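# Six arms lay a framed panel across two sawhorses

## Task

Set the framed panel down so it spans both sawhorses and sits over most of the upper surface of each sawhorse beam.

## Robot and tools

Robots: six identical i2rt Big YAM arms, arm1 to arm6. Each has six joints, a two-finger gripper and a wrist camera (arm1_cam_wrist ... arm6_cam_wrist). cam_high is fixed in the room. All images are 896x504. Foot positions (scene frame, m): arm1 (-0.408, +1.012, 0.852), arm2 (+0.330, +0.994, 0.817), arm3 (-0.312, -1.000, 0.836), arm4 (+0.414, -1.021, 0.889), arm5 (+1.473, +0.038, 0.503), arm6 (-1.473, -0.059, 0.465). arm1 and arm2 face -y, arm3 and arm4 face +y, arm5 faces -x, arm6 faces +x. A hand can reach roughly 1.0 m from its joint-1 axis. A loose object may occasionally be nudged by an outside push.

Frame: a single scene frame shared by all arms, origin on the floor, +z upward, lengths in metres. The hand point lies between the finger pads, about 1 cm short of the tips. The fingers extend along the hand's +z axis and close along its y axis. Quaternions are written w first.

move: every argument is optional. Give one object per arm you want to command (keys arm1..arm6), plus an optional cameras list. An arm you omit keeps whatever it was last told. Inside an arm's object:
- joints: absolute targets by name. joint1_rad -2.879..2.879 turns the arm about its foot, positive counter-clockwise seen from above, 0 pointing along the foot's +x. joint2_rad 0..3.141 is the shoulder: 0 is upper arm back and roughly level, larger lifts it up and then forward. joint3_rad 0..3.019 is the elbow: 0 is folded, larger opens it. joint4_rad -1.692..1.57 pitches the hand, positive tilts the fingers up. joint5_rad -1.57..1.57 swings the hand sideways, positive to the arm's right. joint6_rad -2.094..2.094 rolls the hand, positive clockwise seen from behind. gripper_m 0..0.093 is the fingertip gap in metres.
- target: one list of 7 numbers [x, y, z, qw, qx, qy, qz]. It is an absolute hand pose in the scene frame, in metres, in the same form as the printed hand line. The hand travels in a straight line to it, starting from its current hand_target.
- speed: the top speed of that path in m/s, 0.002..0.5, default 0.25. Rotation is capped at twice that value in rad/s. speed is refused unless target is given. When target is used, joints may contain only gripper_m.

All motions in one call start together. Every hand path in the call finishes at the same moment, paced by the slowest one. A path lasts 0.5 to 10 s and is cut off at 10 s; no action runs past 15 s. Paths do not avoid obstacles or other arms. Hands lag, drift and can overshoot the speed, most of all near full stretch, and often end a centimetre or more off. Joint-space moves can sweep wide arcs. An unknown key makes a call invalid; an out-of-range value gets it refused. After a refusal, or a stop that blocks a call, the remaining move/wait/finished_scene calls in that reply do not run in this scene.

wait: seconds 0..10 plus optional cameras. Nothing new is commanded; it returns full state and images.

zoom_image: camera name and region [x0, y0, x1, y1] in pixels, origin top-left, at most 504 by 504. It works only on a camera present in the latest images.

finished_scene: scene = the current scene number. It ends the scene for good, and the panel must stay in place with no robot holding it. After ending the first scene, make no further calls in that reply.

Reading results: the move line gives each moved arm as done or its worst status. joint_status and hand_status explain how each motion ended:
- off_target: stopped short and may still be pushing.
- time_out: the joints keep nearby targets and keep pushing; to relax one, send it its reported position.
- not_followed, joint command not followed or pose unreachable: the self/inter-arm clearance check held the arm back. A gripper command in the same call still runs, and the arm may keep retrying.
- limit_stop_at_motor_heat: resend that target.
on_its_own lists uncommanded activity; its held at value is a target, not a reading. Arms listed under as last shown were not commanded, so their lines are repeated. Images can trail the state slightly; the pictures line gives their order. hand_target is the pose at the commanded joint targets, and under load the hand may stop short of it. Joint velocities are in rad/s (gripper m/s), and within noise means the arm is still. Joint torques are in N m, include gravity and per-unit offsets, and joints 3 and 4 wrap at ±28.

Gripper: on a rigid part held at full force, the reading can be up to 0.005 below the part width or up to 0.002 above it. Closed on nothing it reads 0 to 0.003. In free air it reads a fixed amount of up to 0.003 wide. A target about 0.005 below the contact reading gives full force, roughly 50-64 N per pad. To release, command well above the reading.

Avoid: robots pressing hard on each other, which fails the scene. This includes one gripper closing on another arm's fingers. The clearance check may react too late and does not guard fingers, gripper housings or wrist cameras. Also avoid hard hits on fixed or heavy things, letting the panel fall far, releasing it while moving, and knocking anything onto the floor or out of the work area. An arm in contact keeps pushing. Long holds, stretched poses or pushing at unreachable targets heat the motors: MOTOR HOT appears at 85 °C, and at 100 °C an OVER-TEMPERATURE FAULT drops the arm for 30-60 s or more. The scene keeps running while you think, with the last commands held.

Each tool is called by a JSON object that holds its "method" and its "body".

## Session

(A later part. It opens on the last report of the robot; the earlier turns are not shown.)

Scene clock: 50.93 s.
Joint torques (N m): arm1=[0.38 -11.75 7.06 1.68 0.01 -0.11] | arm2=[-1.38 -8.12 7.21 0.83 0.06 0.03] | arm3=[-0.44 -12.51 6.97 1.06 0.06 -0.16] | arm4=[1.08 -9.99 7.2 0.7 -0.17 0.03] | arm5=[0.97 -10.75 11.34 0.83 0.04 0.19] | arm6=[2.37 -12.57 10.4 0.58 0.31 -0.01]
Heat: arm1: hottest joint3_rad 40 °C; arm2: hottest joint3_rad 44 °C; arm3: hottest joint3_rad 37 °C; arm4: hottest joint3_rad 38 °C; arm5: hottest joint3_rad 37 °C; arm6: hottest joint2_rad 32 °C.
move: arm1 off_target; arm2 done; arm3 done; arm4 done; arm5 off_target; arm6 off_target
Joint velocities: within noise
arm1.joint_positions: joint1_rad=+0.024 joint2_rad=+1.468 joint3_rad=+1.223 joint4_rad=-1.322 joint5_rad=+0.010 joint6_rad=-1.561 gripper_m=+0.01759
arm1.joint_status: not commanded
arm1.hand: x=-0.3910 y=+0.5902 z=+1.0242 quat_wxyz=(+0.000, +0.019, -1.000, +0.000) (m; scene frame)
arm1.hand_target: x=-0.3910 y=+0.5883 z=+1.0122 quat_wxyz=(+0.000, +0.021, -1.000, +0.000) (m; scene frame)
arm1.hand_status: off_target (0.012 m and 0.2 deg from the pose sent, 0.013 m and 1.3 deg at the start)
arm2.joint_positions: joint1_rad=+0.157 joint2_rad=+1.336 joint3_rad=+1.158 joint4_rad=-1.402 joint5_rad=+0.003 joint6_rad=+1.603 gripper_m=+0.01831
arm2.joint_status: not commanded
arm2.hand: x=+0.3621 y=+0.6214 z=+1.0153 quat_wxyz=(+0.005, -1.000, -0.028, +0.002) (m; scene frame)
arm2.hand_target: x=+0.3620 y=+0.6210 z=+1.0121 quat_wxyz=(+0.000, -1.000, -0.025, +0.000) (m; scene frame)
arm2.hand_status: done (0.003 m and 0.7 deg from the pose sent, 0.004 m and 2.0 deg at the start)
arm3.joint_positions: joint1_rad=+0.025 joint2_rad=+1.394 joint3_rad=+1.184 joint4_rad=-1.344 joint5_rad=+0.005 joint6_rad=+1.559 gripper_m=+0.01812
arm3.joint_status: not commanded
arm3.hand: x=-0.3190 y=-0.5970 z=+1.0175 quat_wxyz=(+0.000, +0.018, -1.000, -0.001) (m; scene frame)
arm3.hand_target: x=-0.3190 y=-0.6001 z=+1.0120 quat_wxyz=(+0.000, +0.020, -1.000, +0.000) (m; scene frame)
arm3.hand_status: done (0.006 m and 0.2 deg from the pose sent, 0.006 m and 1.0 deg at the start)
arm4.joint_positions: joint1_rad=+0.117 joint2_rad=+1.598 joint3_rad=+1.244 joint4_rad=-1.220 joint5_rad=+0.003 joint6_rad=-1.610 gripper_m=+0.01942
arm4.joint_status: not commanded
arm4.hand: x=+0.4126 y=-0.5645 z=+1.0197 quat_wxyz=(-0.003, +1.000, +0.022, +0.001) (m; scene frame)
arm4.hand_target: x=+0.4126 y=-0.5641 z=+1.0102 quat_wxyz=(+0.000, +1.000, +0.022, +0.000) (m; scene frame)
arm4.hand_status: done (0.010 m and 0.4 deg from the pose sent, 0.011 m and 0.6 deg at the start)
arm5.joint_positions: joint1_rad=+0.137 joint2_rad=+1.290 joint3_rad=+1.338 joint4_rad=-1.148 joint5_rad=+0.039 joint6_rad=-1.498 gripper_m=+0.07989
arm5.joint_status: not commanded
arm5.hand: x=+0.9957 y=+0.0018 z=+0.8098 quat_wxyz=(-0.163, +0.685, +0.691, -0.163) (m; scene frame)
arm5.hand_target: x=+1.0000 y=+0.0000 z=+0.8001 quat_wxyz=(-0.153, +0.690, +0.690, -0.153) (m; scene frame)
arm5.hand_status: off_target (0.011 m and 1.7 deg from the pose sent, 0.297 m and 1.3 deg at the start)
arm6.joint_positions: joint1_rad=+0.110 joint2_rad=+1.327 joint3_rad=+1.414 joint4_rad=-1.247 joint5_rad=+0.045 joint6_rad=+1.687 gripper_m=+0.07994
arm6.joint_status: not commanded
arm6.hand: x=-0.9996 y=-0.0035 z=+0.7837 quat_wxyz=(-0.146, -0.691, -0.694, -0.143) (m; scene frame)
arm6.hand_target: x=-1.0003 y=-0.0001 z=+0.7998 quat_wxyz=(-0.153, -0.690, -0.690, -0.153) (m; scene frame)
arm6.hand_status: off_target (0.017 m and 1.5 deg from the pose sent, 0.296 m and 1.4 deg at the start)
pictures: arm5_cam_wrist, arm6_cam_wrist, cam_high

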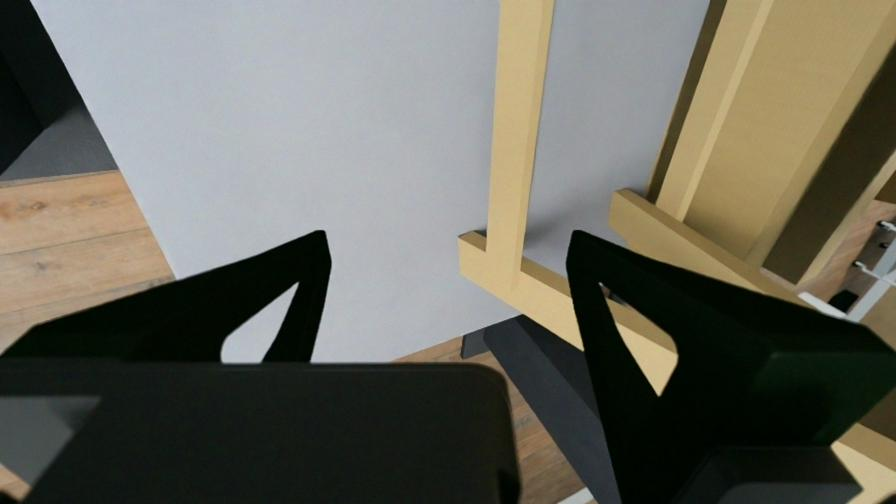

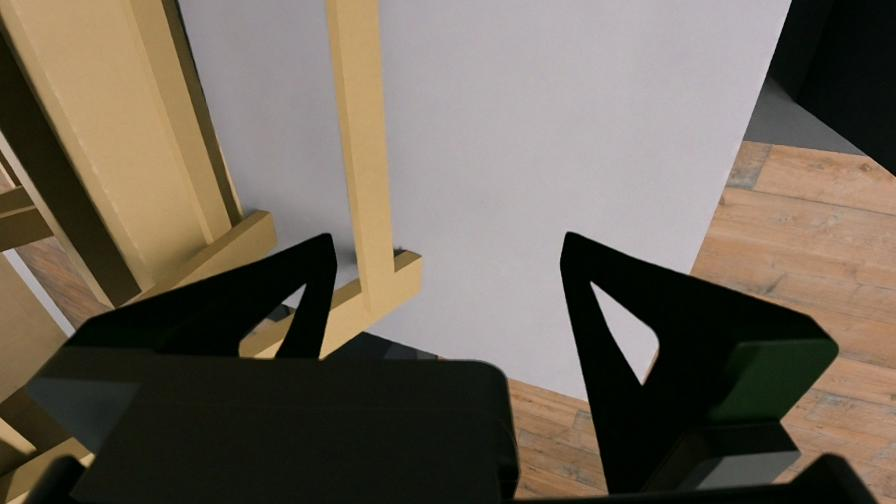

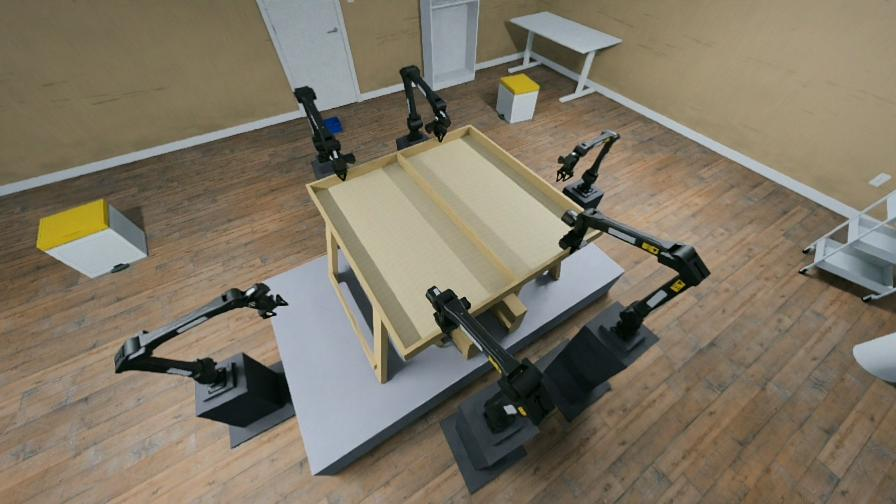

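Beams are fully hidden beneath. Release.

{"method": "move", "body": {"arm1": {"joints":{"gripper_m":0.05}}, "arm2": {"joints":{"gripper_m":0.05}}, "arm3": {"joints":{"gripper_m":0.05}}, "arm4": {"joints":{"gripper_m":0.05}}, "cameras": []}}

{"method": "move", "body": {"arm1": {"target":[-0.391,0.606,1.12,0,-0.02,1,0],"speed":0.1}, "arm2": {"target":[0.362,0.634,1.12,0,1,0.025,0],"speed":0.1}, "arm3": {"target":[-0.319,-0.613,1.12,0,-0.02,1,0],"speed":0.1}, "arm4": {"target":[0.4125,-0.578,1.12,0,1,0.022,0],"speed":0.1}}}

Scene clock: 51.83 s.
Joint torques (N m): arm1=[0.38 -11.69 8.35 0.92 0.01 -0.11] | arm2=[-1.32 -7.47 7.69 0.65 0.14 0.03] | arm3=[-0.44 -12.51 7.87 0.91 0.06 -0.16] | arm4=[1.2 -10.75 7.39 0.29 -0.16 0.02] | arm5=[0.97 -10.75 11.32 0.85 0.03 0.2] | arm6=[2.43 -12.45 10.37 0.57 0.31 -0.03]
Heat: arm1: hottest joint3_rad 40 °C; arm2: hottest joint3_rad 43 °C; arm3: hottest joint3_rad 37 °C; arm4: hottest joint3_rad 38 °C; arm5: hottest joint3_rad 36 °C; arm6: hottest joint2_rad 32 °C.
move: arm1 done; arm2 done; arm3 done; arm4 done
Joint velocities: within noise
arm1.joint_positions: joint1_rad=+0.024 joint2_rad=+1.468 joint3_rad=+1.204 joint4_rad=-1.303 joint5_rad=+0.010 joint6_rad=-1.561 gripper_m=+0.04986
arm1.joint_status: all done
arm1.hand: x=-0.3910 y=+0.5917 z=+1.0174 quat_wxyz=(+0.000, +0.019, -1.000, +0.000) (m; scene frame)
arm1.hand_target: x=-0.3910 y=+0.5883 z=+1.0122 quat_wxyz=(+0.000, +0.021, -1.000, +0.000) (m; scene frame)
arm1.hand_status: not commanded
arm2.joint_positions: joint1_rad=+0.157 joint2_rad=+1.336 joint3_rad=+1.152 joint4_rad=-1.394 joint5_rad=+0.002 joint6_rad=+1.603 gripper_m=+0.04979
arm2.joint_status: all done
arm2.hand: x=+0.3624 y=+0.6213 z=+1.0128 quat_wxyz=(+0.004, -1.000, -0.028, +0.001) (m; scene frame)
arm2.hand_target: x=+0.3620 y=+0.6210 z=+1.0120 quat_wxyz=(+0.000, -1.000, -0.025, +0.000) (m; scene frame)
arm2.hand_status: not commanded
arm3.joint_positions: joint1_rad=+0.025 joint2_rad=+1.394 joint3_rad=+1.173 joint4_rad=-1.340 joint5_rad=+0.005 joint6_rad=+1.559 gripper_m=+0.04984
arm3.joint_status: all done
arm3.hand: x=-0.3189 y=-0.5999 z=+1.0132 quat_wxyz=(+0.000, +0.018, -1.000, +0.003) (m; scene frame)
arm3.hand_target: x=-0.3191 y=-0.6000 z=+1.0120 quat_wxyz=(+0.000, +0.020, -1.000, +0.000) (m; scene frame)
arm3.hand_status: not commanded
arm4.joint_positions: joint1_rad=+0.117 joint2_rad=+1.607 joint3_rad=+1.240 joint4_rad=-1.210 joint5_rad=+0.003 joint6_rad=-1.610 gripper_m=+0.04988
arm4.joint_status: all done
arm4.hand: x=+0.4126 y=-0.5637 z=+1.0144 quat_wxyz=(-0.002, +1.000, +0.022, +0.001) (m; scene frame)
arm4.hand_target: x=+0.4126 y=-0.5642 z=+1.0101 quat_wxyz=(+0.000, +1.000, +0.022, +0.000) (m; scene frame)
arm4.hand_status: not commanded
arm5.joint_positions: joint1_rad=+0.137 joint2_rad=+1.290 joint3_rad=+1.338 joint4_rad=-1.148 joint5_rad=+0.039 joint6_rad=-1.497 gripper_m=+0.07989
arm5.joint_status: not commanded
arm5.hand: x=+0.9957 y=+0.0018 z=+0.8098 quat_wxyz=(-0.163, +0.686, +0.691, -0.163) (m; scene frame)
arm5.hand_target: x=+1.0001 y=+0.0000 z=+0.8001 quat_wxyz=(-0.153, +0.690, +0.690, -0.153) (m; scene frame)
arm5.hand_status: not commanded
arm6: as last shown
arm6.hand: x=-0.9996 y=-0.0035 z=+0.7837 quat_wxyz=(-0.146, -0.691, -0.693, -0.143) (m; scene frame)
pictures: none
No camera images: "cameras" was empty.

Scene clock: 53.70 s.
Joint torques (N m): arm1=[0.73 -12.63 11.92 -0.02 0 -0.06] | arm2=[-1.08 -7.41 12.4 -0.12 0.13 0.06] | arm3=[-0.26 -11.52 12.72 0.14 0.05 -0.14] | arm4=[1.03 -11.4 13.53 -0.4 -0.15 0.02] | arm5=[0.91 -10.75 11.32 0.83 0.03 0.21] | arm6=[2.32 -12.45 10.37 0.58 0.31 -0.03]
Heat: arm1: hottest joint3_rad 40 °C; arm2: hottest joint3_rad 43 °C; arm3: hottest joint3_rad 37 °C; arm4: hottest joint3_rad 38 °C; arm5: hottest joint3_rad 36 °C; arm6: hottest joint2_rad 32 °C.
move: arm1 off_target; arm2 off_target; arm3 off_target; arm4 off_target
Joint velocities: within noise
arm1.joint_positions: joint1_rad=+0.024 joint2_rad=+1.403 joint3_rad=+1.354 joint4_rad=-1.560 joint5_rad=+0.010 joint6_rad=-1.561 gripper_m=+0.04996
arm1.joint_status: not commanded
arm1.hand: x=-0.3929 y=+0.6142 z=+1.0996 quat_wxyz=(+0.001, +0.019, -1.000, -0.021) (m; scene frame)
arm1.hand_target: x=-0.3911 y=+0.6067 z=+1.1198 quat_wxyz=(+0.000, +0.020, -1.000, +0.000) (m; scene frame)
arm1.hand_status: off_target (0.022 m and 2.4 deg from the pose sent, 0.104 m and 0.1 deg at the start)
arm2.joint_positions: joint1_rad=+0.157 joint2_rad=+1.292 joint3_rad=+1.330 joint4_rad=-1.661 joint5_rad=+0.002 joint6_rad=+1.603 gripper_m=+0.04990
arm2.joint_status: not commanded
arm2.hand: x=+0.3604 y=+0.6430 z=+1.0963 quat_wxyz=(+0.027, -0.999, -0.028, +0.003) (m; scene frame)
arm2.hand_target: x=+0.3618 y=+0.6351 z=+1.1197 quat_wxyz=(+0.000, -1.000, -0.025, +0.000) (m; scene frame)
arm2.hand_status: off_target (0.025 m and 3.1 deg from the pose sent, 0.108 m and 0.6 deg at the start)
arm3.joint_positions: joint1_rad=+0.025 joint2_rad=+1.329 joint3_rad=+1.338 joint4_rad=-1.608 joint5_rad=+0.005 joint6_rad=+1.559 gripper_m=+0.04995
arm3.joint_status: not commanded
arm3.hand: x=-0.3178 y=-0.6236 z=+1.1004 quat_wxyz=(+0.000, +0.018, -1.000, +0.022) (m; scene frame)
arm3.hand_target: x=-0.3190 y=-0.6138 z=+1.1199 quat_wxyz=(+0.000, +0.020, -1.000, +0.000) (m; scene frame)
arm3.hand_status: off_target (0.022 m and 2.5 deg from the pose sent, 0.108 m and 0.4 deg at the start)
arm4.joint_positions: joint1_rad=+0.117 joint2_rad=+1.519 joint3_rad=+1.345 joint4_rad=-1.475 joint5_rad=+0.002 joint6_rad=-1.610 gripper_m=+0.05000
arm4.joint_status: not commanded
arm4.hand: x=+0.4128 y=-0.5961 z=+1.0913 quat_wxyz=(+0.035, +0.999, +0.022, +0.000) (m; scene frame)
arm4.hand_target: x=+0.4126 y=-0.5797 z=+1.1200 quat_wxyz=(+0.000, +1.000, +0.022, +0.000) (m; scene frame)
arm4.hand_status: off_target (0.034 m and 4.0 deg from the pose sent, 0.107 m and 0.2 deg at the start)
arm5, arm6: as last shown
arm5.hand_target: x=+1.0000 y=+0.0000 z=+0.8001 quat_wxyz=(-0.153, +0.690, +0.690, -0.153) (m; scene frame)
arm6.joint_positions: joint1_rad=+0.110 joint2_rad=+1.327 joint3_rad=+1.414 joint4_rad=-1.247 joint5_rad=+0.045 joint6_rad=+1.688 gripper_m=+0.07994
pictures: arm1_cam_wrist, arm2_cam_wrist, arm3_cam_wrist, arm4_cam_wrist, arm5_cam_wrist, arm6_cam_wrist, cam_high

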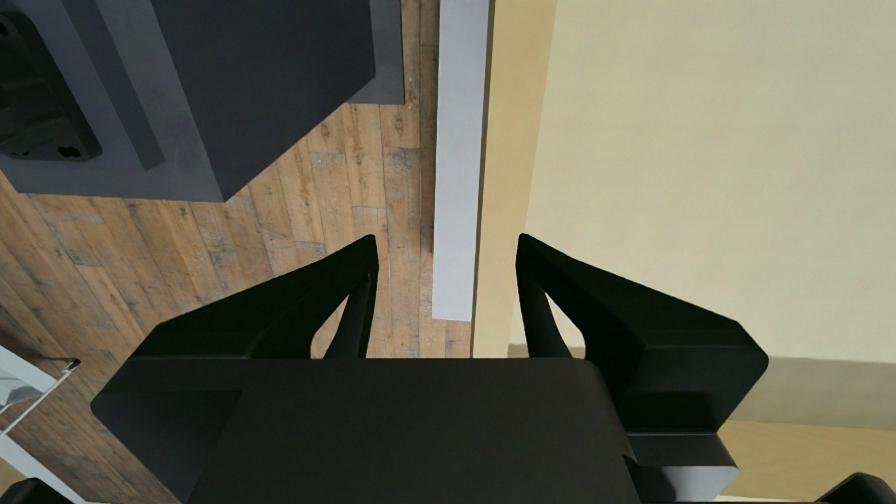

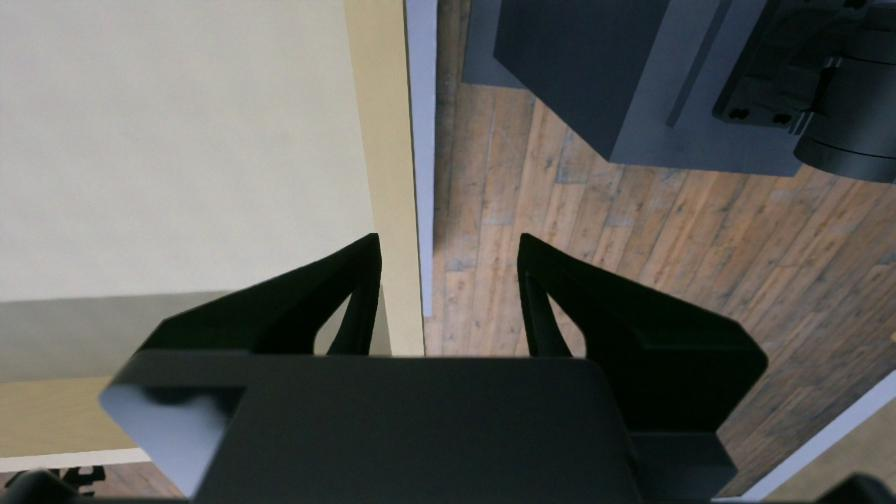

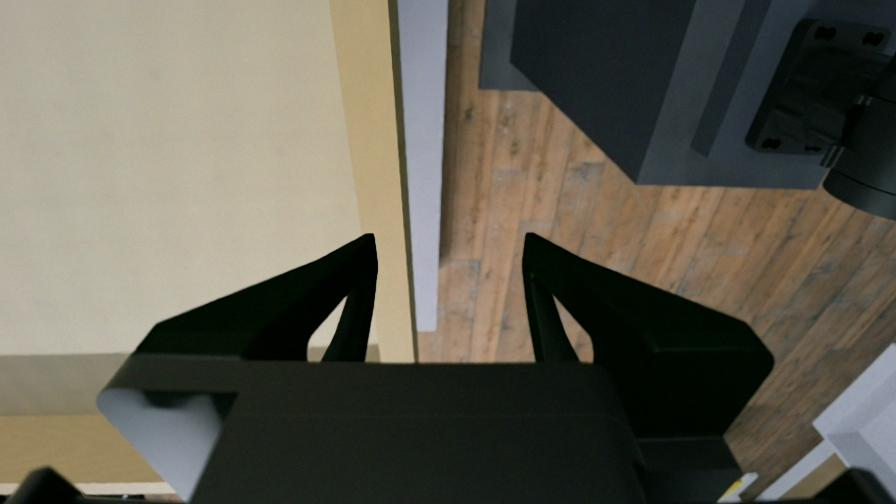

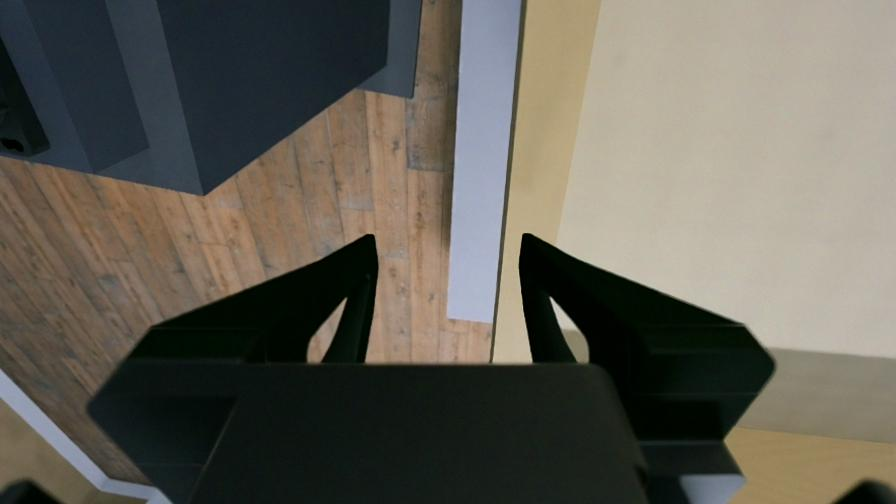

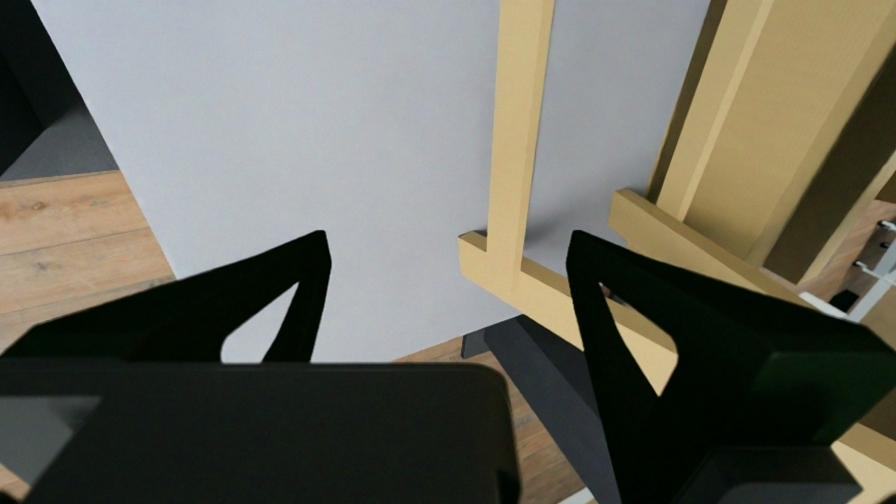

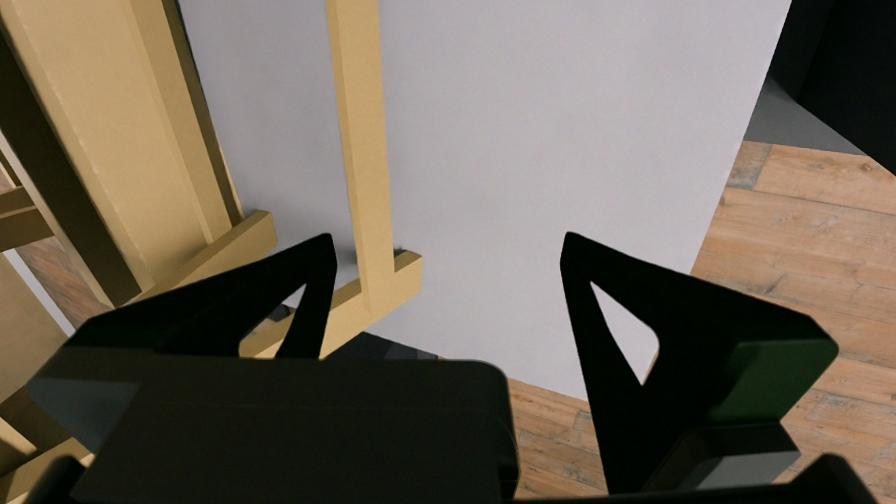

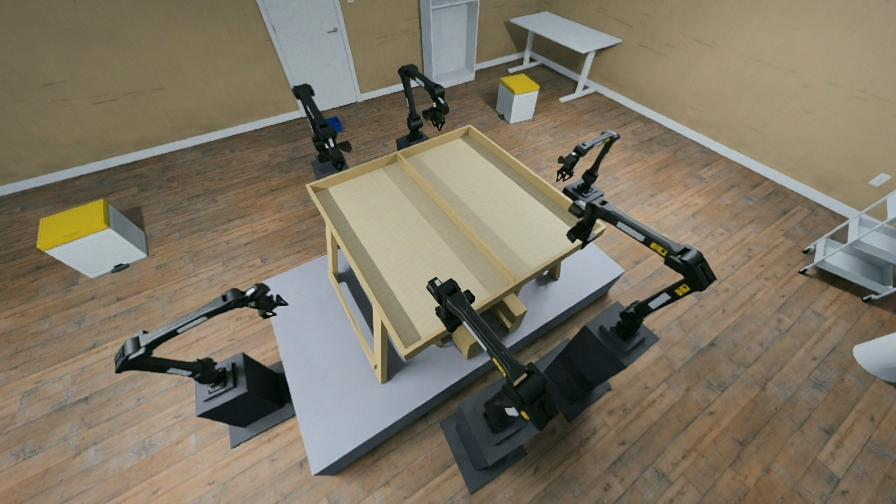

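{"method": "finished_scene", "body": {"scene": 3}}

The scene is finished: the task was done.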